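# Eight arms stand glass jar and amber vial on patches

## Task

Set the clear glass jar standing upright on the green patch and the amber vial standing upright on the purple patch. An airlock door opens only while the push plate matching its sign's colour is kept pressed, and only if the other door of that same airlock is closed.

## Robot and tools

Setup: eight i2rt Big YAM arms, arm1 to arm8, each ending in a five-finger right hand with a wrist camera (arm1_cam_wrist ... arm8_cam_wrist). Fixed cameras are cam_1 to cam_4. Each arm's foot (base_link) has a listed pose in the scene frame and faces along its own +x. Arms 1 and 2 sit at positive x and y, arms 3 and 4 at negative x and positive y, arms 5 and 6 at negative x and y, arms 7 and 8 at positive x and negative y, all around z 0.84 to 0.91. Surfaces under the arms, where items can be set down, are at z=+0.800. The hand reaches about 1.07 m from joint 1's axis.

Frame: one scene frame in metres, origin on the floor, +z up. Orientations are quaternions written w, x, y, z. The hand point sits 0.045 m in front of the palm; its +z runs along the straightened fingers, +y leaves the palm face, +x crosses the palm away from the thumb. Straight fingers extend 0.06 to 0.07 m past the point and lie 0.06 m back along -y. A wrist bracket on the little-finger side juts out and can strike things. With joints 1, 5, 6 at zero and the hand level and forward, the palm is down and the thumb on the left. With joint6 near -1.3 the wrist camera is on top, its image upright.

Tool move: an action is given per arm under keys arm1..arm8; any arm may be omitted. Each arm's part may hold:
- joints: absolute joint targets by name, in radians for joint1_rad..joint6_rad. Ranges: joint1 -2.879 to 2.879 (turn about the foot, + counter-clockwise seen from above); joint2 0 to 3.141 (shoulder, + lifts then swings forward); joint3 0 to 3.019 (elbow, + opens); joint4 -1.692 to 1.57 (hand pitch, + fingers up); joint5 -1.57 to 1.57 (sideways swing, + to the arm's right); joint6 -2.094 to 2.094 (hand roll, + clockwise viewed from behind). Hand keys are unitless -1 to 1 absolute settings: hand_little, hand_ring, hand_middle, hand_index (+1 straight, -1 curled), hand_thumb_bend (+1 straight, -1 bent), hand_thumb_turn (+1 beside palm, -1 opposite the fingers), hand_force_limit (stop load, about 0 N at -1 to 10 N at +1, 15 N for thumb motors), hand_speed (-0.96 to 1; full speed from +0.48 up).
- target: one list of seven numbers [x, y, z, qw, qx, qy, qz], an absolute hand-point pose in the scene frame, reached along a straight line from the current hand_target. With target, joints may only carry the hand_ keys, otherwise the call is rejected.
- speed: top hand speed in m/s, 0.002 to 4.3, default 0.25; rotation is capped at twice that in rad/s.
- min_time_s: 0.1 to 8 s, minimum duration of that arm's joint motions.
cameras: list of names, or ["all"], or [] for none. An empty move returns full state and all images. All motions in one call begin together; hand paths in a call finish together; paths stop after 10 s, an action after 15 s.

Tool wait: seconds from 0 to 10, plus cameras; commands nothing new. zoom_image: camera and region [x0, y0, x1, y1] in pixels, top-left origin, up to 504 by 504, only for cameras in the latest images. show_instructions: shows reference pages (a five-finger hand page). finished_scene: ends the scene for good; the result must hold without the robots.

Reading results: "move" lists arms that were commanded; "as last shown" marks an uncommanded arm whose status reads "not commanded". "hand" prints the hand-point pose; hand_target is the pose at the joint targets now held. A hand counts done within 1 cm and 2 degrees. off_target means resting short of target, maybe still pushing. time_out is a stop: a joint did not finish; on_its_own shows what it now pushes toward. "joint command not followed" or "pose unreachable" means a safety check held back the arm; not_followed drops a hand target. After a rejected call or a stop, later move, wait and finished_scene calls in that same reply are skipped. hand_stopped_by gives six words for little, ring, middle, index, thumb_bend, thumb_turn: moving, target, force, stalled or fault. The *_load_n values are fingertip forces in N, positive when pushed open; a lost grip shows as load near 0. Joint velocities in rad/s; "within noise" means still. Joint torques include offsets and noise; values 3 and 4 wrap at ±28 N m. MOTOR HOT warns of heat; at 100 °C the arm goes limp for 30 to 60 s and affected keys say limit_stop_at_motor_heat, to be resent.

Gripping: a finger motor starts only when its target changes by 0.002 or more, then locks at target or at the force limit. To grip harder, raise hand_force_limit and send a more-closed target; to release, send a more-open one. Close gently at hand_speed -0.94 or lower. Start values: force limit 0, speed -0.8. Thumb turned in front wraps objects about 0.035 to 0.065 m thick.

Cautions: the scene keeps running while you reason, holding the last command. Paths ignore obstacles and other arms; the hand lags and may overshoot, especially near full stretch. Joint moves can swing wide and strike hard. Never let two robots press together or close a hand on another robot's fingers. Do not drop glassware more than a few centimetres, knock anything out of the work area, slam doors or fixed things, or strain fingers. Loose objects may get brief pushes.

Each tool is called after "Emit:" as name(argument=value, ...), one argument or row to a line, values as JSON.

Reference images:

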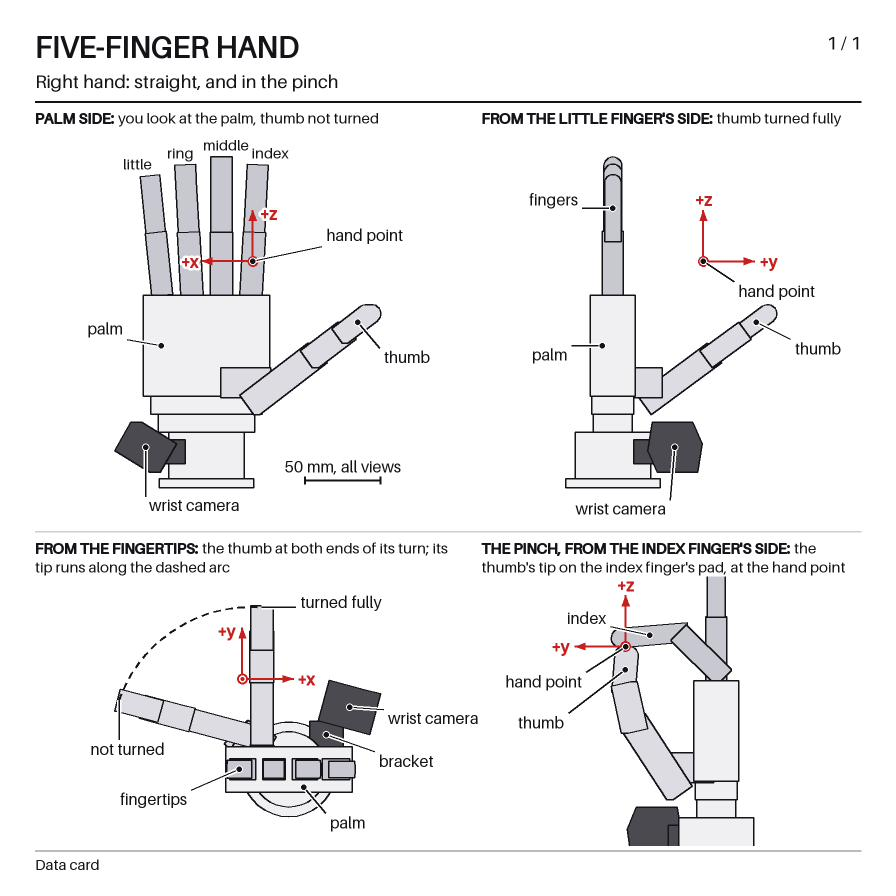

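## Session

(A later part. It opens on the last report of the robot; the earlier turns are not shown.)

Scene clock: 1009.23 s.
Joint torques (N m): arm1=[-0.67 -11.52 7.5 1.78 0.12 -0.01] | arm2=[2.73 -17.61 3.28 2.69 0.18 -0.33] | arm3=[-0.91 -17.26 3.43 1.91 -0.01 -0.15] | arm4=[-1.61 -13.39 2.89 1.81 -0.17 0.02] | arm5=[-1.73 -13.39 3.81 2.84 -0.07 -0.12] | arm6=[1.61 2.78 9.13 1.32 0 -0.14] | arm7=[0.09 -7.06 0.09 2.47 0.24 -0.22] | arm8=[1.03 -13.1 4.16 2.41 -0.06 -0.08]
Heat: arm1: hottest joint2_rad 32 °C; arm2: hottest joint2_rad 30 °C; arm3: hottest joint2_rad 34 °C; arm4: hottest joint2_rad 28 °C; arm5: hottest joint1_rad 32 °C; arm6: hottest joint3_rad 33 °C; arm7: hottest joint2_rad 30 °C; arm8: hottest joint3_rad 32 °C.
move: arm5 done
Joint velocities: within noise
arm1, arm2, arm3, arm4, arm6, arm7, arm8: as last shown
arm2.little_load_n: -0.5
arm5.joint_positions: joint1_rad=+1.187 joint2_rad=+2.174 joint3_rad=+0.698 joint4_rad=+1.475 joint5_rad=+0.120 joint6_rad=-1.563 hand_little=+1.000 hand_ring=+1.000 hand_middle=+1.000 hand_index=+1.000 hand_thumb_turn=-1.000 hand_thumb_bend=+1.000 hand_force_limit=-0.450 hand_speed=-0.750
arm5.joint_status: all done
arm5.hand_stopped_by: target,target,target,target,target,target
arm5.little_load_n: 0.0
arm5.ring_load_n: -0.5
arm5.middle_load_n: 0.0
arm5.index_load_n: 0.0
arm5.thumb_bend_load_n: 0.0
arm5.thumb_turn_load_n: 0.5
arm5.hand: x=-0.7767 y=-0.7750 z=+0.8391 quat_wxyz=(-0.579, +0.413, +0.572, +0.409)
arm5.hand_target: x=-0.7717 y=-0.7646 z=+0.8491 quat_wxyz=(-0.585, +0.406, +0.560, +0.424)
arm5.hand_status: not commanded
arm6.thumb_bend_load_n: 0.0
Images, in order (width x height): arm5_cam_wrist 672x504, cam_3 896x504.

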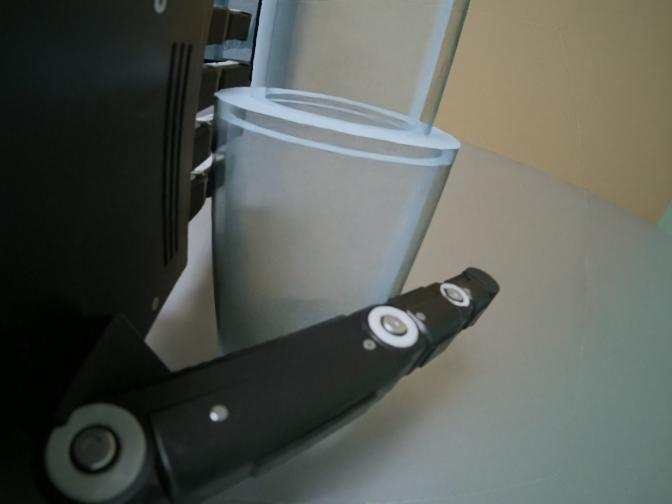

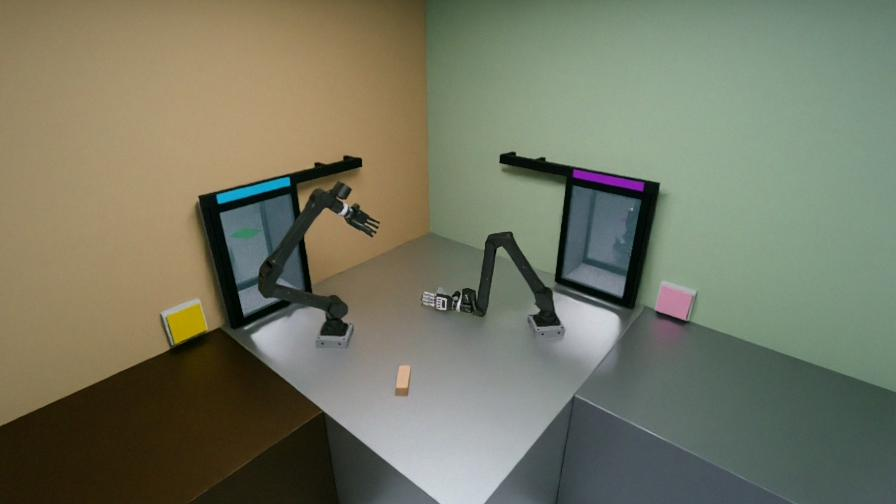

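Emit:
move(
  arm5={"target": [-0.775, -0.787, 0.851, -0.5852, 0.4056, 0.5602, 0.4237], "speed": 0.1},
  arm1={"target": [0.06, 1.785, 0.905, -0.7071, 0, 0.7071, 0], "speed": 0.05},
  cameras=["arm5_cam_wrist", "cam_3", "cam_1"],
)

Emit:
zoom_image(
  camera="cam_3",
  region=[180, 150, 400, 350],
)

Emit:
zoom_image(
  camera="cam_3",
  region=[500, 150, 720, 350],
)

Scene clock: 1018.70 s.
Joint torques (N m): arm1=[0.91 -11.69 8.44 1.76 0.22 0] | arm2=[2.32 -17.32 3.44 2.71 0.15 -0.32] | arm3=[-1.03 -17.14 3.41 1.94 -0.01 -0.15] | arm4=[-1.55 -13.39 2.89 1.83 -0.17 0.02] | arm5=[0.97 -14.04 1.83 2.78 0.05 -0.13] | arm6=[1.67 3.08 9.16 1.32 0.01 -0.13] | arm7=[0.09 -7.06 0.1 2.47 0.24 -0.22] | arm8=[0.97 -12.98 4.12 2.41 -0.05 -0.08]
Heat: arm1: hottest joint2_rad 32 °C; arm2: hottest joint2_rad 30 °C; arm3: hottest joint2_rad 34 °C; arm4: hottest joint2_rad 28 °C; arm5: hottest joint1_rad 32 °C; arm6: hottest joint3_rad 33 °C; arm7: hottest joint2_rad 30 °C; arm8: hottest joint3_rad 32 °C.
move: arm1 off_target; arm5 off_target
Joint velocities: within noise
arm1.joint_positions: joint1_rad=-1.847 joint2_rad=+2.117 joint3_rad=+0.930 joint4_rad=+1.167 joint5_rad=-0.856 joint6_rad=-1.580 hand_little=-1.000 hand_ring=-1.000 hand_middle=-1.000 hand_index=-1.000 hand_thumb_turn=+1.000 hand_thumb_bend=+1.000 hand_force_limit=+0.000 hand_speed=+0.000
arm1.joint_status: not commanded
arm1.hand_stopped_by: target,target,target,target,target,target
arm1.little_load_n: -0.5
arm1.ring_load_n: 0.0
arm1.middle_load_n: 0.0
arm1.index_load_n: 0.0
arm1.thumb_bend_load_n: 0.0
arm1.thumb_turn_load_n: 0.0
arm1.hand: x=+0.0910 y=+1.7866 z=+0.8987 quat_wxyz=(+0.702, -0.014, -0.712, -0.009)
arm1.hand_target: x=+0.0616 y=+1.7831 z=+0.9060 quat_wxyz=(+0.707, +0.000, -0.707, +0.000)
arm1.hand_status: off_target (0.032 m and 2.0 deg from the pose sent, 0.033 m and 0.9 deg at the start)
arm2, arm3, arm4, arm7, arm8: as last shown
arm2.little_load_n: 0.0
arm5.joint_positions: joint1_rad=+1.187 joint2_rad=+2.174 joint3_rad=+0.671 joint4_rad=+1.517 joint5_rad=+0.148 joint6_rad=-1.564 hand_little=+1.000 hand_ring=+1.000 hand_middle=+1.000 hand_index=+1.000 hand_thumb_turn=-1.000 hand_thumb_bend=+1.000 hand_force_limit=-0.450 hand_speed=-0.750
arm5.joint_status: not commanded
arm5.hand_stopped_by: target,target,target,target,target,target
arm5.little_load_n: 0.0
arm5.ring_load_n: 0.0
arm5.middle_load_n: -0.5
arm5.index_load_n: 0.0
arm5.thumb_bend_load_n: 0.0
arm5.thumb_turn_load_n: 0.5
arm5.hand: x=-0.7667 y=-0.7838 z=+0.8420 quat_wxyz=(-0.578, +0.418, +0.562, +0.420)
arm5.hand_target: x=-0.7748 y=-0.7870 z=+0.8508 quat_wxyz=(-0.585, +0.406, +0.560, +0.424)
arm5.hand_status: off_target (0.013 m and 1.7 deg from the pose sent, 0.017 m and 2.4 deg at the start)
arm6.joint_positions: joint1_rad=-0.857 joint2_rad=+0.604 joint3_rad=+1.439 joint4_rad=-1.536 joint5_rad=+0.000 joint6_rad=-1.558 hand_little=+1.000 hand_ring=+1.000 hand_middle=+1.000 hand_index=+1.000 hand_thumb_turn=-1.000 hand_thumb_bend=+1.000 hand_force_limit=+0.000 hand_speed=+0.000
arm6.joint_status: not commanded
arm6.hand_stopped_by: target,target,target,target,target,target
arm6.little_load_n: 0.5
arm6.ring_load_n: 0.0
arm6.middle_load_n: 0.0
arm6.index_load_n: 0.0
arm6.thumb_bend_load_n: 0.0
arm6.thumb_turn_load_n: 0.0
arm6.hand: x=-1.1571 y=-0.6941 z=+1.3325 quat_wxyz=(+0.037, +0.903, -0.099, +0.418)
arm6.hand_target: x=-1.1577 y=-0.6944 z=+1.3413 quat_wxyz=(+0.040, +0.899, -0.092, +0.427)
arm6.hand_status: not commanded
arm7.thumb_turn_load_n: 0.5
pictures: arm5_cam_wrist, cam_1, cam_3
Images, in order (width x height): arm5_cam_wrist 672x504, cam_1 896x504, cam_3 896x504.

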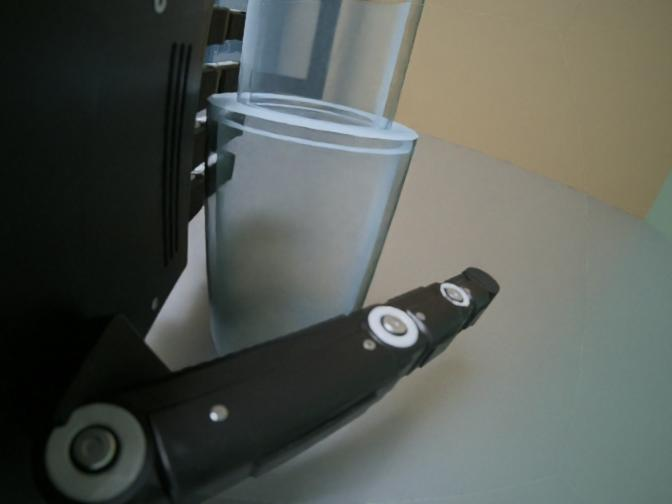

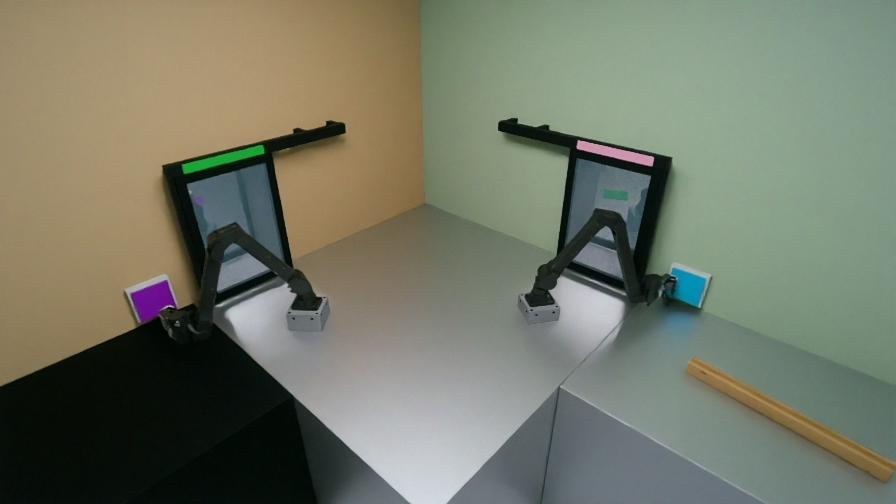

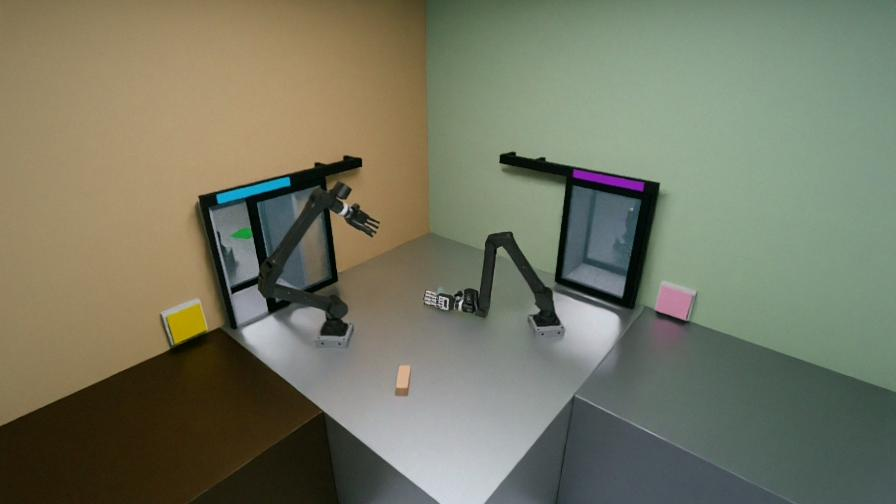

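Scaled by 2.291 from the camera's image (finer frame: 1280x720).

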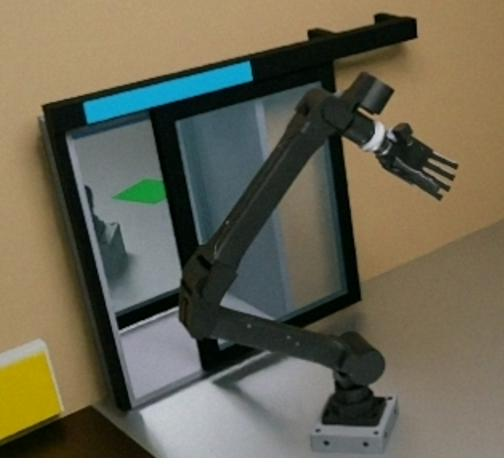

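Scaled by 2.291 from the camera's image (finer frame: 1280x720).

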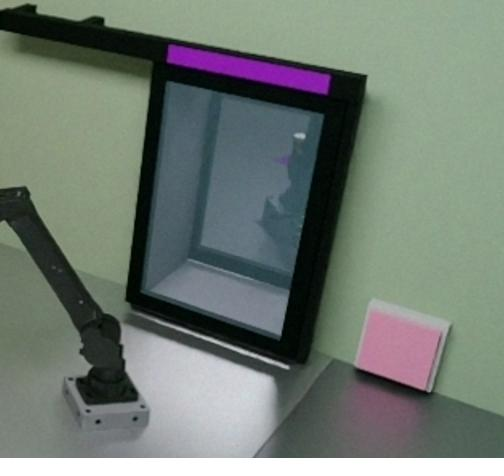

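Emit:
move(
  arm5={"target": [-0.785, -0.81, 0.853, -0.5852, 0.4056, 0.5602, 0.4237], "speed": 0.1},
  cameras=["arm5_cam_wrist", "cam_3"],
)

Scene clock: 1029.93 s.
Joint torques (N m): arm1=[0.91 -11.58 8.43 1.76 0.21 0] | arm2=[3.49 -17.61 3.37 2.73 0.15 -0.31] | arm3=[-1.03 -17.2 3.43 1.92 -0.01 -0.15] | arm4=[-1.55 -13.39 2.89 1.8 -0.17 0.02] | arm5=[0.62 -14.39 1.5 2.84 0.05 -0.11] | arm6=[1.67 2.9 9.17 1.33 0.01 -0.14] | arm7=[0.09 -7.06 0.1 2.47 0.24 -0.22] | arm8=[0.97 -12.98 4.15 2.41 -0.05 -0.08]
Heat: arm1: hottest joint2_rad 32 °C; arm2: hottest joint2_rad 30 °C; arm3: hottest joint2_rad 34 °C; arm4: hottest joint2_rad 28 °C; arm5: hottest joint1_rad 32 °C; arm6: hottest joint3_rad 33 °C; arm7: hottest joint2_rad 30 °C; arm8: hottest joint3_rad 32 °C.
move: arm5 off_target
Joint velocities: within noise
arm1, arm2, arm3, arm4, arm6, arm7, arm8: as last shown
arm3.thumb_bend_load_n: 0.5
arm5.joint_positions: joint1_rad=+1.242 joint2_rad=+2.174 joint3_rad=+0.629 joint4_rad=+1.551 joint5_rad=+0.200 joint6_rad=-1.566 hand_little=+1.000 hand_ring=+1.000 hand_middle=+1.000 hand_index=+1.000 hand_thumb_turn=-1.000 hand_thumb_bend=+1.000 hand_force_limit=-0.450 hand_speed=-0.750
arm5.joint_status: not commanded
arm5.hand_stopped_by: target,target,target,target,target,target
arm5.little_load_n: 0.0
arm5.ring_load_n: 0.0
arm5.middle_load_n: 0.0
arm5.index_load_n: 0.0
arm5.thumb_bend_load_n: 0.0
arm5.thumb_turn_load_n: 0.0
arm5.hand: x=-0.7785 y=-0.8082 z=+0.8390 quat_wxyz=(-0.575, +0.418, +0.566, +0.418)
arm5.hand_target: x=-0.7849 y=-0.8100 z=+0.8527 quat_wxyz=(-0.585, +0.406, +0.560, +0.424)
arm5.hand_status: off_target (0.016 m and 2.0 deg from the pose sent, 0.034 m and 1.7 deg at the start)
arm6.little_load_n: 0.0
arm7.thumb_turn_load_n: 0.0
Images, in order (width x height): arm5_cam_wrist 672x504, cam_3 896x504.

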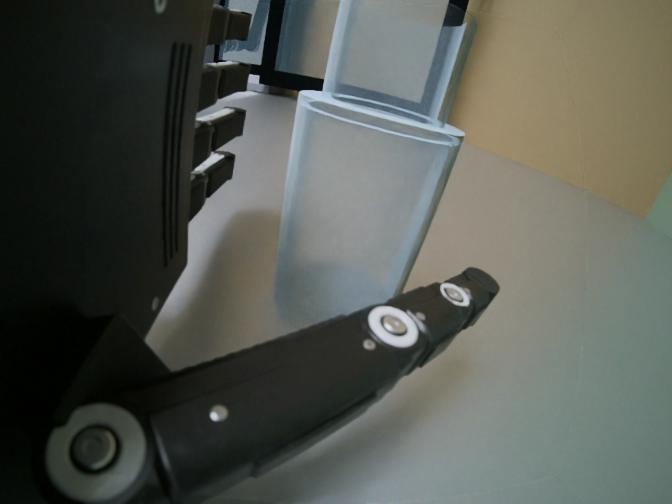

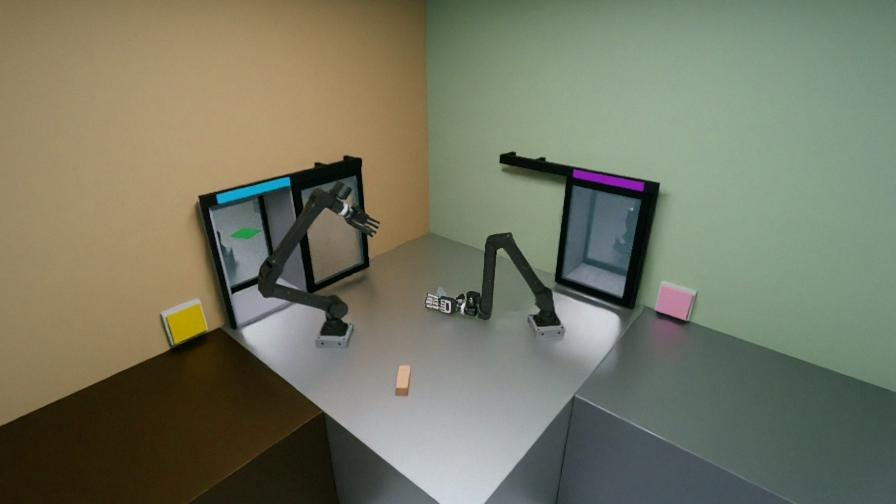

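Emit:
move(
  arm5={"target": [-0.741, -0.943, 0.865, -0.5852, 0.4056, 0.5602, 0.4237], "speed": 0.2},
  cameras=["arm5_cam_wrist"],
)

Emit:
move(
  arm5={"target": [-0.698, -1.028, 1.15, -0.5729, 0.4147, 0.5729, 0.4147], "speed": 0.3},
  cameras=["arm5_cam_wrist", "cam_3"],
)

Scene clock: 1038.57 s.
Joint torques (N m): arm1=[0.91 -11.63 8.44 1.77 0.21 0] | arm2=[2.37 -17.85 3.45 2.66 0.16 -0.29] | arm3=[-1.03 -17.26 3.4 1.92 -0.01 -0.14] | arm4=[-1.55 -13.39 2.89 1.81 -0.17 0.02] | arm5=[0.85 -10.4 0.35 2.77 0.09 0.14] | arm6=[1.55 2.9 9.14 1.37 0 -0.15] | arm7=[0.09 -7.06 0.1 2.47 0.24 -0.22] | arm8=[0.97 -13.04 4.16 2.43 -0.06 -0.08]
Heat: arm1: hottest joint2_rad 32 °C; arm2: hottest joint2_rad 30 °C; arm3: hottest joint2_rad 34 °C; arm4: hottest joint2_rad 28 °C; arm5: hottest joint1_rad 32 °C; arm6: hottest joint3_rad 33 °C; arm7: hottest joint2_rad 30 °C; arm8: hottest joint3_rad 32 °C.
move: arm5 off_target
Joint velocities: within noise
arm1, arm3, arm4, arm6, arm7, arm8: as last shown
arm2.joint_positions: joint1_rad=+2.200 joint2_rad=+2.162 joint3_rad=+0.964 joint4_rad=+1.226 joint5_rad=+1.324 joint6_rad=-1.610 hand_little=-1.000 hand_ring=-1.000 hand_middle=-1.000 hand_index=-1.000 hand_thumb_turn=-1.000 hand_thumb_bend=+1.000 hand_force_limit=+0.000 hand_speed=+0.000
arm2.joint_status: not commanded
arm2.hand_stopped_by: target,target,target,target,target,target
arm2.little_load_n: 0.0
arm2.ring_load_n: 0.0
arm2.middle_load_n: 0.0
arm2.index_load_n: -0.5
arm2.thumb_bend_load_n: 0.0
arm2.thumb_turn_load_n: 0.5
arm2.hand: x=+1.7811 y=+0.2875 z=+0.9143 quat_wxyz=(+0.500, +0.503, -0.500, +0.497)
arm2.hand_target: x=+1.7800 y=+0.2900 z=+0.9199 quat_wxyz=(+0.500, +0.500, -0.500, +0.500)
arm2.hand_status: not commanded
arm3.thumb_bend_load_n: 0.0
arm4.ring_load_n: -0.5
arm5.joint_positions: joint1_rad=+1.362 joint2_rad=+1.958 joint3_rad=+0.253 joint4_rad=+1.555 joint5_rad=+0.346 joint6_rad=-1.533 hand_little=+1.000 hand_ring=+1.000 hand_middle=+1.000 hand_index=+1.000 hand_thumb_turn=-1.000 hand_thumb_bend=+1.000 hand_force_limit=-0.450 hand_speed=-0.750
arm5.joint_status: not commanded
arm5.hand_stopped_by: target,target,target,target,target,target
arm5.little_load_n: 0.0
arm5.ring_load_n: 0.0
arm5.middle_load_n: 0.0
arm5.index_load_n: 0.0
arm5.thumb_bend_load_n: 0.0
arm5.thumb_turn_load_n: 0.0
arm5.hand: x=-0.7341 y=-0.9409 z=+0.8550 quat_wxyz=(-0.523, +0.451, +0.604, +0.399)
arm5.hand_target: x=-0.7411 y=-0.9426 z=+0.8655 quat_wxyz=(-0.541, +0.448, +0.592, +0.395)
arm5.hand_status: off_target (0.012 m and 10.5 deg from the pose sent, 0.142 m and 2.0 deg at the start; a joint's target at an end of its range on 45 of 46 steps)
arm7.thumb_turn_load_n: 0.5
arm8.thumb_turn_load_n: 0.5
Images, in order (width x height): arm5_cam_wrist 672x504.

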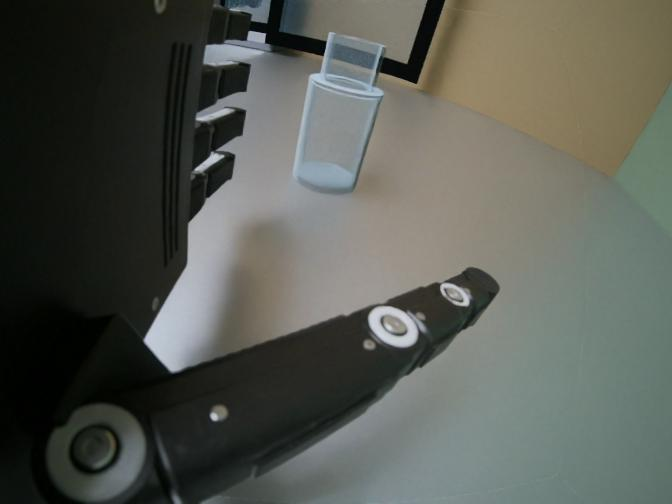

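Scene clock: 1040.97 s.
Joint torques (N m): arm1=[0.85 -11.69 8.46 1.76 0.22 -0.01] | arm2=[2.37 -18.08 3.45 2.4 0.11 -0.34] | arm3=[-1.03 -17.26 3.41 1.89 0 -0.15] | arm4=[-1.61 -13.33 2.89 1.8 -0.17 0.02] | arm5=[-1.9 2.08 12.83 1.62 -0.11 0.16] | arm6=[1.67 2.9 9.11 1.35 0.01 -0.15] | arm7=[0.09 -7.06 0.1 2.47 0.24 -0.22] | arm8=[0.97 -13.04 4.14 2.41 -0.05 -0.08]
Heat: arm1: hottest joint2_rad 32 °C; arm2: hottest joint2_rad 30 °C; arm3: hottest joint2_rad 34 °C; arm4: hottest joint2_rad 28 °C; arm5: hottest joint1_rad 32 °C; arm6: hottest joint3_rad 33 °C; arm7: hottest joint2_rad 30 °C; arm8: hottest joint3_rad 32 °C.
move: arm5 off_target
Joint velocities: within noise
arm1, arm2, arm3, arm6, arm8: as last shown
arm1.middle_load_n: 0.5
arm2.index_load_n: 0.0
arm3.little_load_n: -0.5
arm4.joint_positions: joint1_rad=-2.196 joint2_rad=+2.058 joint3_rad=+0.656 joint4_rad=+1.372 joint5_rad=-1.258 joint6_rad=-1.599 hand_little=-1.000 hand_ring=-1.000 hand_middle=-1.000 hand_index=-1.000 hand_thumb_turn=+1.000 hand_thumb_bend=+1.000 hand_force_limit=+0.000 hand_speed=+0.000
arm4.joint_status: not commanded
arm4.hand_stopped_by: target,target,target,target,target,target
arm4.little_load_n: 0.0
arm4.ring_load_n: 0.0
arm4.middle_load_n: 0.0
arm4.index_load_n: 0.0
arm4.thumb_bend_load_n: 0.5
arm4.thumb_turn_load_n: 0.0
arm4.hand: x=-1.7809 y=+0.2755 z=+0.9096 quat_wxyz=(+0.491, +0.501, -0.504, +0.504)
arm4.hand_target: x=-1.7849 y=+0.2799 z=+0.9199 quat_wxyz=(+0.500, +0.500, -0.500, +0.500)
arm4.hand_status: not commanded
arm5.joint_positions: joint1_rad=+1.499 joint2_rad=+0.356 joint3_rad=+0.321 joint4_rad=-0.016 joint5_rad=+0.432 joint6_rad=-1.587 hand_little=+1.000 hand_ring=+1.000 hand_middle=+1.000 hand_index=+1.000 hand_thumb_turn=-1.000 hand_thumb_bend=+1.000 hand_force_limit=-0.450 hand_speed=-0.750
arm5.joint_status: not commanded
arm5.hand_stopped_by: target,target,target,target,target,target
arm5.little_load_n: 0.0
arm5.ring_load_n: 0.0
arm5.middle_load_n: 0.0
arm5.index_load_n: 0.0
arm5.thumb_bend_load_n: 0.0
arm5.thumb_turn_load_n: 0.0
arm5.hand: x=-0.6993 y=-1.0341 z=+1.1170 quat_wxyz=(-0.557, +0.409, +0.594, +0.412)
arm5.hand_target: x=-0.6973 y=-1.0303 z=+1.1493 quat_wxyz=(-0.573, +0.414, +0.573, +0.415)
arm5.hand_status: off_target (0.034 m and 3.2 deg from the pose sent, 0.310 m and 8.1 deg at the start)
arm6.thumb_turn_load_n: 0.5
arm7.joint_positions: joint1_rad=+1.574 joint2_rad=+1.671 joint3_rad=+0.069 joint4_rad=+1.537 joint5_rad=+0.700 joint6_rad=-1.522 hand_little=+1.000 hand_ring=+1.000 hand_middle=+1.000 hand_index=+1.000 hand_thumb_turn=-1.000 hand_thumb_bend=+1.000 hand_force_limit=-0.450 hand_speed=-0.750
arm7.joint_status: not commanded
arm7.hand_stopped_by: target,target,target,target,target,target
arm7.little_load_n: 0.0
arm7.ring_load_n: 0.0
arm7.middle_load_n: 0.0
arm7.index_load_n: 0.0
arm7.thumb_bend_load_n: 0.0
arm7.thumb_turn_load_n: 0.5
arm7.hand: x=+0.2612 y=-1.3819 z=+0.9419 quat_wxyz=(-0.685, +0.005, +0.728, +0.006)
arm7.hand_target: x=+0.2619 y=-1.3850 z=+0.9504 quat_wxyz=(-0.694, +0.004, +0.720, +0.000)
arm7.hand_status: not commanded
arm8.thumb_turn_load_n: 0.0
Images, in order (width x height): arm5_cam_wrist 672x504, cam_3 896x504.

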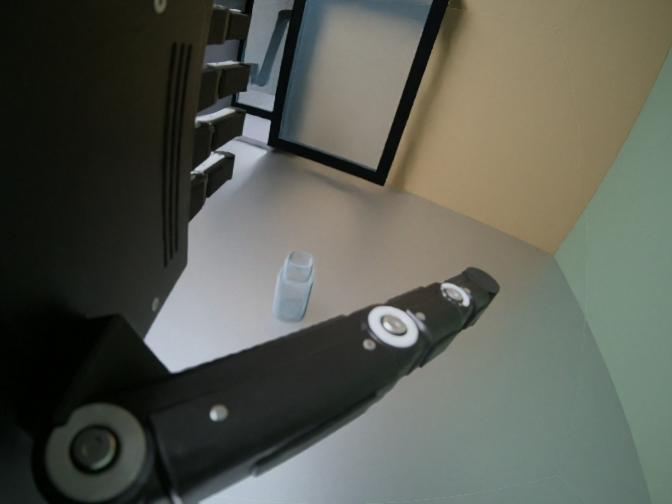

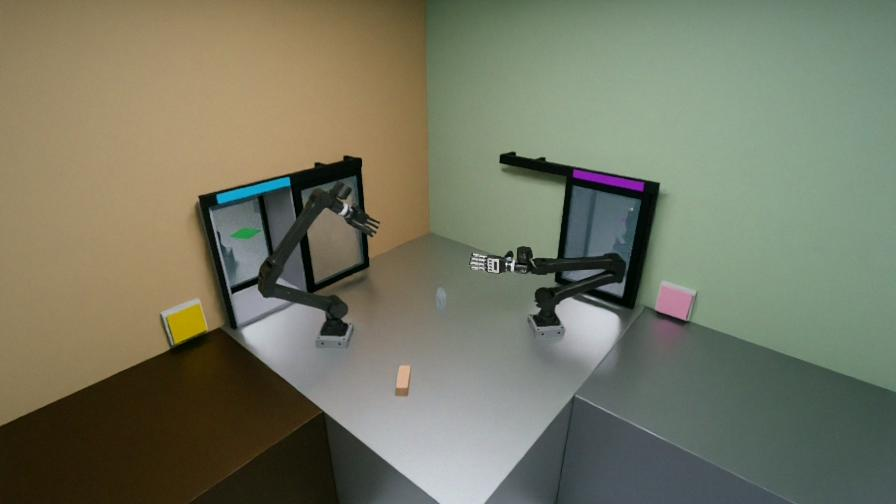

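Emit:
move(
  arm6={"target": [-1.02, -0.72, 1.15, 0.1228, 0.6964, -0.1228, 0.6964], "speed": 0.4, "joints": {"hand_speed": -0.75}},
)

Emit:
move(
  arm6={"target": [-0.93, -0.762, 0.95, 0.1228, 0.6964, -0.1228, 0.6964], "speed": 0.25},
  cameras=["arm6_cam_wrist", "cam_3"],
)

Scene clock: 1052.93 s.
Joint torques (N m): arm1=[0.91 -11.58 8.46 1.76 0.21 0] | arm2=[2.67 -17.67 3.38 2.52 0.17 -0.35] | arm3=[-0.91 -17.2 3.41 1.89 -0.01 -0.15] | arm4=[-1.55 -13.33 2.89 1.8 -0.17 0.02] | arm5=[-1.85 2.14 12.83 1.63 -0.11 0.14] | arm6=[2.73 2.2 9.52 1.99 0.12 -0.18] | arm7=[0.03 -7.06 0.09 2.45 0.24 -0.22] | arm8=[0.91 -13.04 4.14 2.4 -0.06 -0.08]
Heat: arm1: hottest joint2_rad 32 °C; arm2: hottest joint2_rad 30 °C; arm3: hottest joint2_rad 34 °C; arm4: hottest joint2_rad 28 °C; arm5: hottest joint1_rad 32 °C; arm6: hottest joint3_rad 33 °C; arm7: hottest joint2_rad 30 °C; arm8: hottest joint3_rad 32 °C.
move: arm6 done
Joint velocities: within noise
arm1, arm2, arm4, arm5, arm7, arm8: as last shown
arm1.middle_load_n: 0.0
arm2.ring_load_n: 0.5
arm2.thumb_turn_load_n: 0.0
arm3.joint_positions: joint1_rad=+2.258 joint2_rad=+2.253 joint3_rad=+1.082 joint4_rad=+1.176 joint5_rad=+1.329 joint6_rad=-1.608 hand_little=-1.000 hand_ring=-1.000 hand_middle=-1.000 hand_index=-1.000 hand_thumb_turn=+1.000 hand_thumb_bend=+1.000 hand_force_limit=+0.000 hand_speed=+0.000
arm3.joint_status: not commanded
arm3.hand_stopped_by: target,target,target,target,target,target
arm3.little_load_n: 0.0
arm3.ring_load_n: 0.0
arm3.middle_load_n: -0.5
arm3.index_load_n: 0.0
arm3.thumb_bend_load_n: 0.0
arm3.thumb_turn_load_n: 0.0
arm3.hand: x=-0.2827 y=+1.7859 z=+0.9084 quat_wxyz=(+0.006, +0.710, +0.012, +0.704)
arm3.hand_target: x=-0.2799 y=+1.7850 z=+0.9199 quat_wxyz=(+0.000, +0.707, +0.000, +0.707)
arm3.hand_status: not commanded
arm4.thumb_bend_load_n: 0.0
arm5.joint_positions: joint1_rad=+1.499 joint2_rad=+0.356 joint3_rad=+0.321 joint4_rad=-0.016 joint5_rad=+0.432 joint6_rad=-1.586 hand_little=+1.000 hand_ring=+1.000 hand_middle=+1.000 hand_index=+1.000 hand_thumb_turn=-1.000 hand_thumb_bend=+1.000 hand_force_limit=-0.450 hand_speed=-0.750
arm5.thumb_turn_load_n: 0.5
arm5.hand: x=-0.6993 y=-1.0341 z=+1.1171 quat_wxyz=(-0.557, +0.409, +0.594, +0.412)
arm5.hand_target: x=-0.6973 y=-1.0303 z=+1.1495 quat_wxyz=(-0.573, +0.414, +0.573, +0.415)
arm6.joint_positions: joint1_rad=-0.672 joint2_rad=+0.363 joint3_rad=+0.394 joint4_rad=-0.022 joint5_rad=+0.341 joint6_rad=-1.565 hand_little=+1.000 hand_ring=+1.000 hand_middle=+1.000 hand_index=+1.000 hand_thumb_turn=-1.000 hand_thumb_bend=+1.000 hand_force_limit=+0.000 hand_speed=-0.750
arm6.joint_status: all done
arm6.hand_stopped_by: target,target,target,target,target,target
arm6.little_load_n: 0.0
arm6.ring_load_n: 0.0
arm6.middle_load_n: 0.0
arm6.index_load_n: 0.0
arm6.thumb_bend_load_n: 0.0
arm6.thumb_turn_load_n: 0.0
arm6.hand: x=-1.0224 y=-0.7228 z=+1.1556 quat_wxyz=(+0.121, +0.694, -0.131, +0.698)
arm6.hand_target: x=-1.0201 y=-0.7201 z=+1.1499 quat_wxyz=(+0.123, +0.697, -0.123, +0.696)
arm6.hand_status: done (0.007 m and 1.0 deg from the pose sent, 0.230 m and 41.2 deg at the start)
arm7.thumb_bend_load_n: -0.5
arm7.thumb_turn_load_n: 0.0
pictures: none

Scene clock: 1055.13 s.
Joint torques (N m): arm1=[0.91 -11.52 8.43 1.76 0.22 0] | arm2=[2.32 -18.73 3.33 2.41 0.16 -0.3] | arm3=[-1.08 -17.26 3.43 1.92 -0.01 -0.15] | arm4=[-1.55 -13.39 2.91 1.8 -0.18 0.02] | arm5=[-1.85 2.08 12.83 1.65 -0.11 0.14] | arm6=[1.26 -4.42 4.74 1.99 0.11 -0.14] | arm7=[0.09 -7.06 0.09 2.47 0.24 -0.21] | arm8=[0.97 -13.1 4.14 2.43 -0.05 -0.08]
Heat: arm1: hottest joint2_rad 32 °C; arm2: hottest joint2_rad 30 °C; arm3: hottest joint2_rad 34 °C; arm4: hottest joint2_rad 28 °C; arm5: hottest joint1_rad 32 °C; arm6: hottest joint3_rad 33 °C; arm7: hottest joint2_rad 30 °C; arm8: hottest joint3_rad 32 °C.
move: arm6 done
Joint velocities: within noise
arm1, arm2, arm3, arm4, arm5, arm7: as last shown
arm1.index_load_n: -0.5
arm2.ring_load_n: 0.0
arm3.middle_load_n: 0.0
arm5.thumb_turn_load_n: 0.0
arm6.joint_positions: joint1_rad=-0.832 joint2_rad=+1.563 joint3_rad=+0.196 joint4_rad=+1.350 joint5_rad=+0.165 joint6_rad=-1.564 hand_little=+1.000 hand_ring=+1.000 hand_middle=+1.000 hand_index=+1.000 hand_thumb_turn=-1.000 hand_thumb_bend=+1.000 hand_force_limit=+0.000 hand_speed=-0.750
arm6.joint_status: not commanded
arm6.hand_stopped_by: target,target,target,target,target,target
arm6.little_load_n: 0.0
arm6.ring_load_n: 0.0
arm6.middle_load_n: 0.0
arm6.index_load_n: 0.0
arm6.thumb_bend_load_n: 0.0
arm6.thumb_turn_load_n: 0.0
arm6.hand: x=-0.9355 y=-0.7582 z=+0.9437 quat_wxyz=(+0.116, +0.704, -0.125, +0.689)
arm6.hand_target: x=-0.9302 y=-0.7619 z=+0.9500 quat_wxyz=(+0.123, +0.697, -0.123, +0.696)
arm6.hand_status: done (0.009 m and 1.5 deg from the pose sent, 0.229 m and 1.0 deg at the start)
arm7.thumb_bend_load_n: 0.0
arm7.thumb_turn_load_n: 0.5
arm8.joint_positions: joint1_rad=-2.250 joint2_rad=+1.919 joint3_rad=+0.668 joint4_rad=+1.203 joint5_rad=-1.281 joint6_rad=-1.607 hand_little=-1.000 hand_ring=-1.000 hand_middle=-1.000 hand_index=-1.000 hand_thumb_turn=-1.000 hand_thumb_bend=+1.000 hand_force_limit=+0.000 hand_speed=+0.000
arm8.joint_status: not commanded
arm8.hand_stopped_by: target,target,target,target,target,target
arm8.little_load_n: 0.0
arm8.ring_load_n: 0.0
arm8.middle_load_n: 0.0
arm8.index_load_n: 0.0
arm8.thumb_bend_load_n: 0.0
arm8.thumb_turn_load_n: 0.5
arm8.hand: x=+1.7806 y=-0.2946 z=+0.9205 quat_wxyz=(-0.498, +0.503, +0.499, +0.500)
arm8.hand_target: x=+1.7800 y=-0.2901 z=+0.9201 quat_wxyz=(-0.500, +0.500, +0.500, +0.500)
arm8.hand_status: not commanded
Images, in order (width x height): arm6_cam_wrist 672x504, cam_3 896x504.

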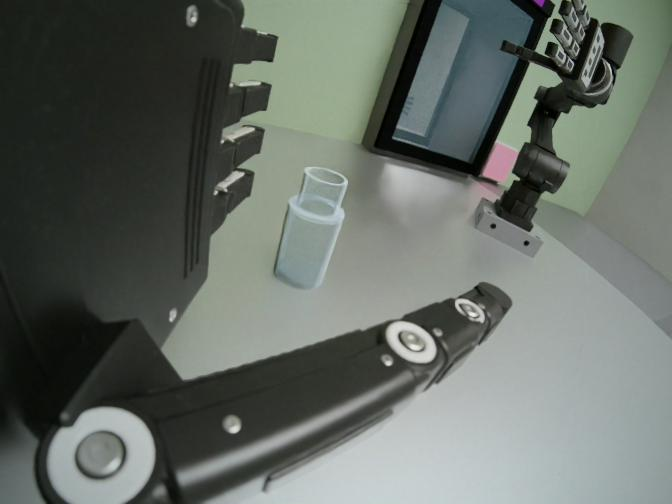

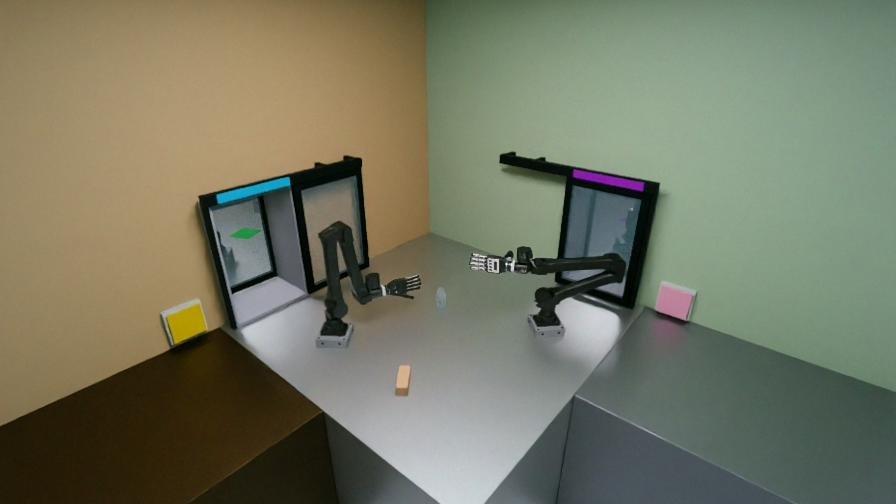

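Emit:
move(
  arm6={"target": [-0.897, -0.775, 0.85, 0.1228, 0.6964, -0.1228, 0.6964], "speed": 0.2},
  cameras=["arm6_cam_wrist"],
)

Scene clock: 1065.40 s.
Joint torques (N m): arm1=[0.97 -11.63 8.47 1.77 0.21 0] | arm2=[2.73 -17.44 3.36 2.65 0.16 -0.36] | arm3=[-1.08 -17.14 3.43 1.89 -0.01 -0.15] | arm4=[-1.55 -13.33 2.89 1.81 -0.18 0.02] | arm5=[-1.85 2.08 12.83 1.63 -0.11 0.14] | arm6=[0.67 -7.71 1.99 2.1 -0.05 0.13] | arm7=[0.09 -7.06 0.1 2.47 0.24 -0.22] | arm8=[0.91 -13.04 4.15 2.43 -0.05 -0.08]
Heat: arm1: hottest joint2_rad 32 °C; arm2: hottest joint2_rad 30 °C; arm3: hottest joint2_rad 34 °C; arm4: hottest joint2_rad 28 °C; arm5: hottest joint3_rad 33 °C; arm6: hottest joint3_rad 32 °C; arm7: hottest joint2_rad 30 °C; arm8: hottest joint3_rad 32 °C.
move: arm6 off_target
Joint velocities: within noise
arm1, arm2, arm3, arm4, arm5, arm7, arm8: as last shown
arm1.little_load_n: -1.0
arm1.index_load_n: 0.0
arm3.ring_load_n: 0.5
arm5.thumb_turn_load_n: 0.5
arm6.joint_positions: joint1_rad=-0.848 joint2_rad=+1.998 joint3_rad=+0.340 joint4_rad=+1.539 joint5_rad=+0.159 joint6_rad=-1.564 hand_little=+1.000 hand_ring=+1.000 hand_middle=+1.000 hand_index=+1.000 hand_thumb_turn=-1.000 hand_thumb_bend=+1.000 hand_force_limit=+0.000 hand_speed=-0.750
arm6.joint_status: not commanded
arm6.hand_stopped_by: target,target,target,target,target,target
arm6.little_load_n: 0.0
arm6.ring_load_n: 0.5
arm6.middle_load_n: 0.0
arm6.index_load_n: 0.0
arm6.thumb_bend_load_n: 0.0
arm6.thumb_turn_load_n: 0.0
arm6.hand: x=-0.8999 y=-0.7698 z=+0.8488 quat_wxyz=(+0.118, +0.738, -0.129, +0.652)
arm6.hand_target: x=-0.8968 y=-0.7751 z=+0.8505 quat_wxyz=(+0.117, +0.730, -0.137, +0.659)
arm6.hand_status: off_target (0.006 m and 7.0 deg from the pose sent, 0.103 m and 1.5 deg at the start; a joint's target at an end of its range on 29 of 38 steps)
Images, in order (width x height): arm6_cam_wrist 672x504.

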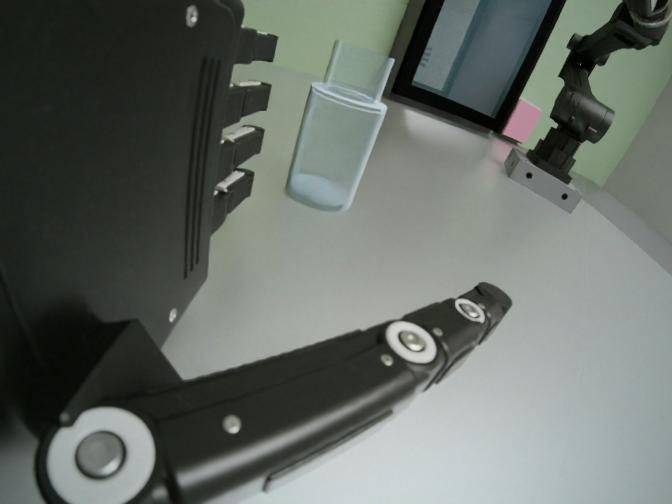

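Emit:
move(
  arm6={"target": [-0.826, -0.801, 0.849, 0.1228, 0.6964, -0.1228, 0.6964], "speed": 0.12},
  cameras=["arm6_cam_wrist"],
)

Scene clock: 1069.43 s.
Joint torques (N m): arm1=[0.91 -11.58 8.47 1.74 0.21 0] | arm2=[2.78 -17.55 3.22 2.63 0.21 -0.38] | arm3=[-0.97 -17.32 3.41 1.88 -0.01 -0.15] | arm4=[-1.61 -13.33 2.89 1.83 -0.18 0.02] | arm5=[-1.85 2.08 12.83 1.63 -0.11 0.14] | arm6=[0.85 -9.64 3.04 2.07 -0.14 -0.14] | arm7=[0.09 -7.06 0.1 2.47 0.24 -0.22] | arm8=[0.91 -13.1 4.15 2.41 -0.06 -0.08]
Heat: arm1: hottest joint2_rad 32 °C; arm2: hottest joint2_rad 30 °C; arm3: hottest joint2_rad 34 °C; arm4: hottest joint2_rad 28 °C; arm5: hottest joint3_rad 34 °C; arm6: hottest joint3_rad 32 °C; arm7: hottest joint2_rad 30 °C; arm8: hottest joint3_rad 32 °C.
move: arm6 done
Joint velocities: within noise
arm1, arm2, arm3, arm4, arm5, arm7, arm8: as last shown
arm1.little_load_n: -0.5
arm3.ring_load_n: 0.0
arm6.joint_positions: joint1_rad=-0.882 joint2_rad=+2.102 joint3_rad=+0.541 joint4_rad=+1.539 joint5_rad=+0.115 joint6_rad=-1.564 hand_little=+1.000 hand_ring=+1.000 hand_middle=+1.000 hand_index=+1.000 hand_thumb_turn=-1.000 hand_thumb_bend=+1.000 hand_force_limit=+0.000 hand_speed=-0.750
arm6.joint_status: not commanded
arm6.hand_stopped_by: target,target,target,target,target,target
arm6.little_load_n: 0.0
arm6.ring_load_n: 0.0
arm6.middle_load_n: 0.0
arm6.index_load_n: 0.0
arm6.thumb_bend_load_n: 0.0
arm6.thumb_turn_load_n: 0.0
arm6.hand: x=-0.8293 y=-0.7943 z=+0.8470 quat_wxyz=(+0.115, +0.706, -0.126, +0.688)
arm6.hand_target: x=-0.8260 y=-0.8010 z=+0.8492 quat_wxyz=(+0.122, +0.699, -0.124, +0.694)
arm6.hand_status: done (0.008 m and 1.7 deg from the pose sent, 0.080 m and 7.0 deg at the start; a joint's target at an end of its range on 36 of 37 steps)
Images, in order (width x height): arm6_cam_wrist 672x504.

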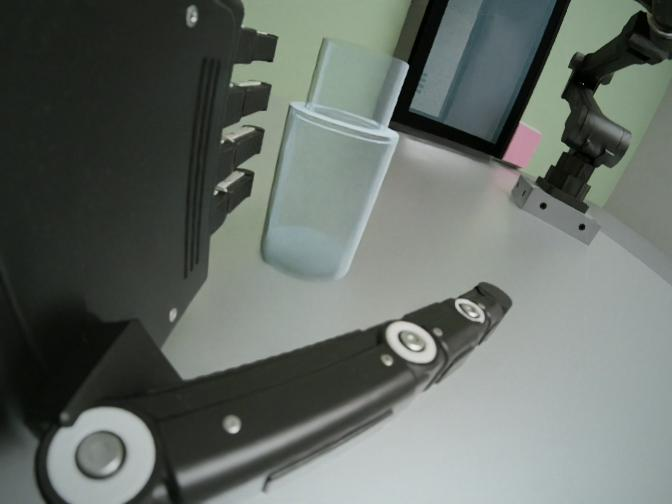

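Emit:
move(
  arm6={"target": [-0.786, -0.8155, 0.844, 0.1228, 0.6964, -0.1228, 0.6964], "speed": 0.1},
  cameras=["arm6_cam_wrist"],
)

Scene clock: 1076.37 s.
Joint torques (N m): arm1=[0.79 -11.52 8.44 1.74 0.21 0] | arm2=[2.32 -18.32 3.22 2.7 0.18 -0.3] | arm3=[-1.08 -17.32 3.43 1.91 -0.01 -0.16] | arm4=[-1.55 -13.39 2.89 1.81 -0.17 0.02] | arm5=[-1.85 2.08 12.83 1.62 -0.11 0.14] | arm6=[0.91 -10.64 4.08 1.21 -0.14 -0.16] | arm7=[0.03 -7.06 0.1 2.47 0.24 -0.21] | arm8=[0.97 -13.04 4.15 2.4 -0.05 -0.08]
Heat: arm1: hottest joint3_rad 33 °C; arm2: hottest joint2_rad 30 °C; arm3: hottest joint2_rad 34 °C; arm4: hottest joint2_rad 28 °C; arm5: hottest joint3_rad 34 °C; arm6: hottest joint3_rad 32 °C; arm7: hottest joint2_rad 30 °C; arm8: hottest joint3_rad 32 °C.
move: arm6 done
Joint velocities: within noise
arm1.joint_positions: joint1_rad=-1.847 joint2_rad=+2.117 joint3_rad=+0.930 joint4_rad=+1.167 joint5_rad=-0.856 joint6_rad=-1.580 hand_little=-1.000 hand_ring=-1.000 hand_middle=-1.000 hand_index=-1.000 hand_thumb_turn=+1.000 hand_thumb_bend=+1.000 hand_force_limit=+0.000 hand_speed=+0.000
arm1.joint_status: not commanded
arm1.hand_stopped_by: target,target,target,target,target,target
arm1.little_load_n: -0.5
arm1.ring_load_n: 0.0
arm1.middle_load_n: 0.0
arm1.index_load_n: 0.0
arm1.thumb_bend_load_n: 0.0
arm1.thumb_turn_load_n: 0.0
arm1.hand: x=+0.0910 y=+1.7866 z=+0.8987 quat_wxyz=(+0.702, -0.014, -0.712, -0.009)
arm1.hand_target: x=+0.0616 y=+1.7831 z=+0.9060 quat_wxyz=(+0.707, +0.000, -0.707, +0.000)
arm1.hand_status: not commanded
arm2, arm3, arm4, arm5, arm7, arm8: as last shown
arm2.thumb_turn_load_n: 0.5
arm6.joint_positions: joint1_rad=-0.894 joint2_rad=+2.135 joint3_rad=+0.655 joint4_rad=+1.488 joint5_rad=+0.102 joint6_rad=-1.564 hand_little=+1.000 hand_ring=+1.000 hand_middle=+1.000 hand_index=+1.000 hand_thumb_turn=-1.000 hand_thumb_bend=+1.000 hand_force_limit=+0.000 hand_speed=-0.750
arm6.joint_status: not commanded
arm6.hand_stopped_by: target,target,target,target,target,target
arm6.little_load_n: 0.0
arm6.ring_load_n: 0.5
arm6.middle_load_n: 0.0
arm6.index_load_n: 0.0
arm6.thumb_bend_load_n: 0.0
arm6.thumb_turn_load_n: 0.5
arm6.hand: x=-0.7898 y=-0.8081 z=+0.8476 quat_wxyz=(+0.115, +0.695, -0.125, +0.699)
arm6.hand_target: x=-0.7863 y=-0.8155 z=+0.8441 quat_wxyz=(+0.123, +0.696, -0.123, +0.696)
arm6.hand_status: done (0.009 m and 0.9 deg from the pose sent, 0.048 m and 1.7 deg at the start)
arm7.index_load_n: -0.5
arm7.thumb_turn_load_n: 0.0
Images, in order (width x height): arm6_cam_wrist 672x504.

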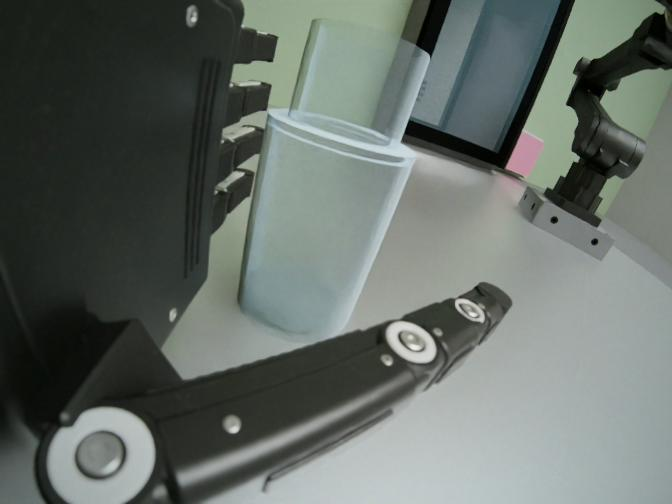

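Emit:
move(
  arm6={"target": [-0.766, -0.8225, 0.834, 0.1228, 0.6964, -0.1228, 0.6964], "speed": 0.08},
  cameras=["arm6_cam_wrist"],
)

Scene clock: 1081.87 s.
Joint torques (N m): arm1=[0.91 -11.58 8.47 1.77 0.21 -0.01] | arm2=[2.55 -17.73 3.36 2.51 0.15 -0.34] | arm3=[-1.03 -17.14 3.41 1.91 0 -0.15] | arm4=[-1.61 -13.33 2.89 1.81 -0.18 0.02] | arm5=[-1.85 2.14 12.83 1.63 -0.11 0.14] | arm6=[1.03 -11.22 4.4 1.14 -0.15 -0.14] | arm7=[0.03 -7.06 0.1 2.47 0.24 -0.22] | arm8=[0.91 -13.04 4.14 2.41 -0.05 -0.08]
Heat: arm1: hottest joint3_rad 33 °C; arm2: hottest joint2_rad 30 °C; arm3: hottest joint2_rad 34 °C; arm4: hottest joint2_rad 28 °C; arm5: hottest joint3_rad 35 °C; arm6: hottest joint3_rad 31 °C; arm7: hottest joint2_rad 30 °C; arm8: hottest joint3_rad 32 °C.
move: arm6 done
Joint velocities: within noise
arm1, arm2, arm3, arm4, arm5, arm7, arm8: as last shown
arm2.middle_load_n: -0.5
arm2.thumb_turn_load_n: 0.0
arm5.thumb_turn_load_n: 0.0
arm6.joint_positions: joint1_rad=-0.899 joint2_rad=+2.176 joint3_rad=+0.721 joint4_rad=+1.462 joint5_rad=+0.098 joint6_rad=-1.564 hand_little=+1.000 hand_ring=+1.000 hand_middle=+1.000 hand_index=+1.000 hand_thumb_turn=-1.000 hand_thumb_bend=+1.000 hand_force_limit=+0.000 hand_speed=-0.750
arm6.joint_status: not commanded
arm6.hand_stopped_by: target,target,target,target,target,target
arm6.little_load_n: 0.0
arm6.ring_load_n: 0.0
arm6.middle_load_n: 0.0
arm6.index_load_n: 0.0
arm6.thumb_bend_load_n: 0.0
arm6.thumb_turn_load_n: 0.0
arm6.hand: x=-0.7700 y=-0.8145 z=+0.8372 quat_wxyz=(+0.115, +0.696, -0.124, +0.698)
arm6.hand_target: x=-0.7663 y=-0.8224 z=+0.8339 quat_wxyz=(+0.123, +0.697, -0.123, +0.696)
arm6.hand_status: done (0.009 m and 0.9 deg from the pose sent, 0.031 m and 0.9 deg at the start)
arm7.index_load_n: 0.0
arm8.thumb_turn_load_n: 0.0
Images, in order (width x height): arm6_cam_wrist 672x504.

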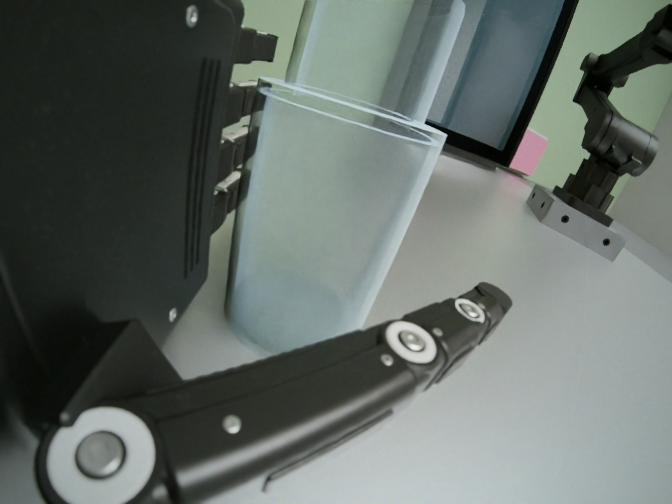

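Emit:
move(
  arm6={"target": [-0.7585, -0.8252, 0.834, 0.1228, 0.6964, -0.1228, 0.6964], "speed": 0.06, "joints": {"hand_force_limit": -0.45, "hand_speed": -0.83}},
  cameras=["arm6_cam_wrist"],
)

Scene clock: 1087.20 s.
Joint torques (N m): arm1=[0.97 -11.63 8.44 1.74 0.21 0] | arm2=[3.49 -18.14 3.37 2.54 0.13 -0.35] | arm3=[-1.14 -17.26 3.41 1.91 0 -0.15] | arm4=[-1.55 -13.39 2.89 1.8 -0.18 0.02] | arm5=[-1.85 2.08 12.83 1.63 -0.11 0.14] | arm6=[0.79 -11.46 4.6 1.21 -0.13 -0.16] | arm7=[0.03 -7.06 0.1 2.47 0.24 -0.22] | arm8=[0.97 -13.04 4.15 2.43 -0.05 -0.08]
Heat: arm1: hottest joint3_rad 33 °C; arm2: hottest joint2_rad 30 °C; arm3: hottest joint2_rad 34 °C; arm4: hottest joint2_rad 28 °C; arm5: hottest joint3_rad 35 °C; arm6: hottest joint3_rad 31 °C; arm7: hottest joint2_rad 30 °C; arm8: hottest joint3_rad 32 °C.
move: arm6 done
Joint velocities: within noise
arm1, arm3, arm4, arm5, arm7, arm8: as last shown
arm2.joint_positions: joint1_rad=+2.200 joint2_rad=+2.162 joint3_rad=+0.964 joint4_rad=+1.226 joint5_rad=+1.324 joint6_rad=-1.610 hand_little=-1.000 hand_ring=-1.000 hand_middle=-1.000 hand_index=-1.000 hand_thumb_turn=-1.000 hand_thumb_bend=+1.000 hand_force_limit=+0.000 hand_speed=+0.000
arm2.joint_status: not commanded
arm2.hand_stopped_by: target,target,target,target,target,target
arm2.little_load_n: 0.0
arm2.ring_load_n: 0.0
arm2.middle_load_n: 0.0
arm2.index_load_n: 0.0
arm2.thumb_bend_load_n: 0.0
arm2.thumb_turn_load_n: 0.0
arm2.hand: x=+1.7811 y=+0.2875 z=+0.9143 quat_wxyz=(+0.500, +0.503, -0.500, +0.497)
arm2.hand_target: x=+1.7800 y=+0.2900 z=+0.9199 quat_wxyz=(+0.500, +0.500, -0.500, +0.500)
arm2.hand_status: not commanded
arm3.little_load_n: -0.5
arm5.thumb_turn_load_n: 0.5
arm6.joint_positions: joint1_rad=-0.900 joint2_rad=+2.179 joint3_rad=+0.742 joint4_rad=+1.443 joint5_rad=+0.096 joint6_rad=-1.564 hand_little=+1.000 hand_ring=+1.000 hand_middle=+1.000 hand_index=+1.000 hand_thumb_turn=-1.000 hand_thumb_bend=+1.000 hand_force_limit=-0.450 hand_speed=-0.830
arm6.joint_status: all done
arm6.hand_stopped_by: target,target,target,target,target,target
arm6.little_load_n: 0.0
arm6.ring_load_n: 0.0
arm6.middle_load_n: 0.0
arm6.index_load_n: 0.0
arm6.thumb_bend_load_n: 0.0
arm6.thumb_turn_load_n: 0.5
arm6.hand: x=-0.7626 y=-0.8170 z=+0.8373 quat_wxyz=(+0.115, +0.696, -0.124, +0.698)
arm6.hand_target: x=-0.7588 y=-0.8250 z=+0.8340 quat_wxyz=(+0.123, +0.696, -0.123, +0.696)
arm6.hand_status: done (0.010 m and 0.9 deg from the pose sent, 0.016 m and 0.9 deg at the start)
arm7.middle_load_n: -0.5
arm7.thumb_turn_load_n: 0.5
arm8.thumb_turn_load_n: 0.5
Images, in order (width x height): arm6_cam_wrist 672x504.

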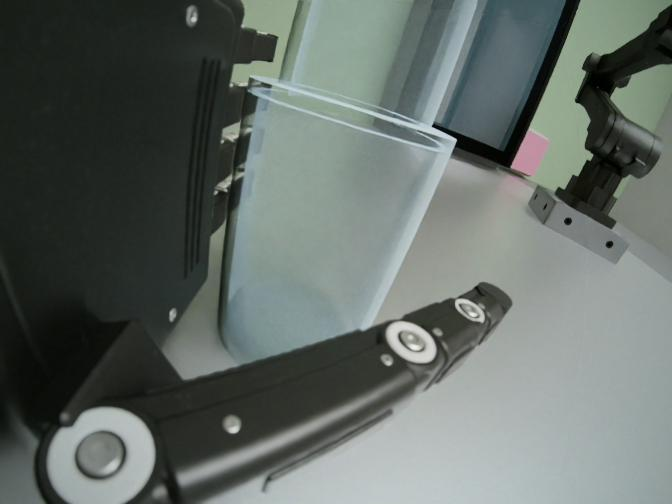

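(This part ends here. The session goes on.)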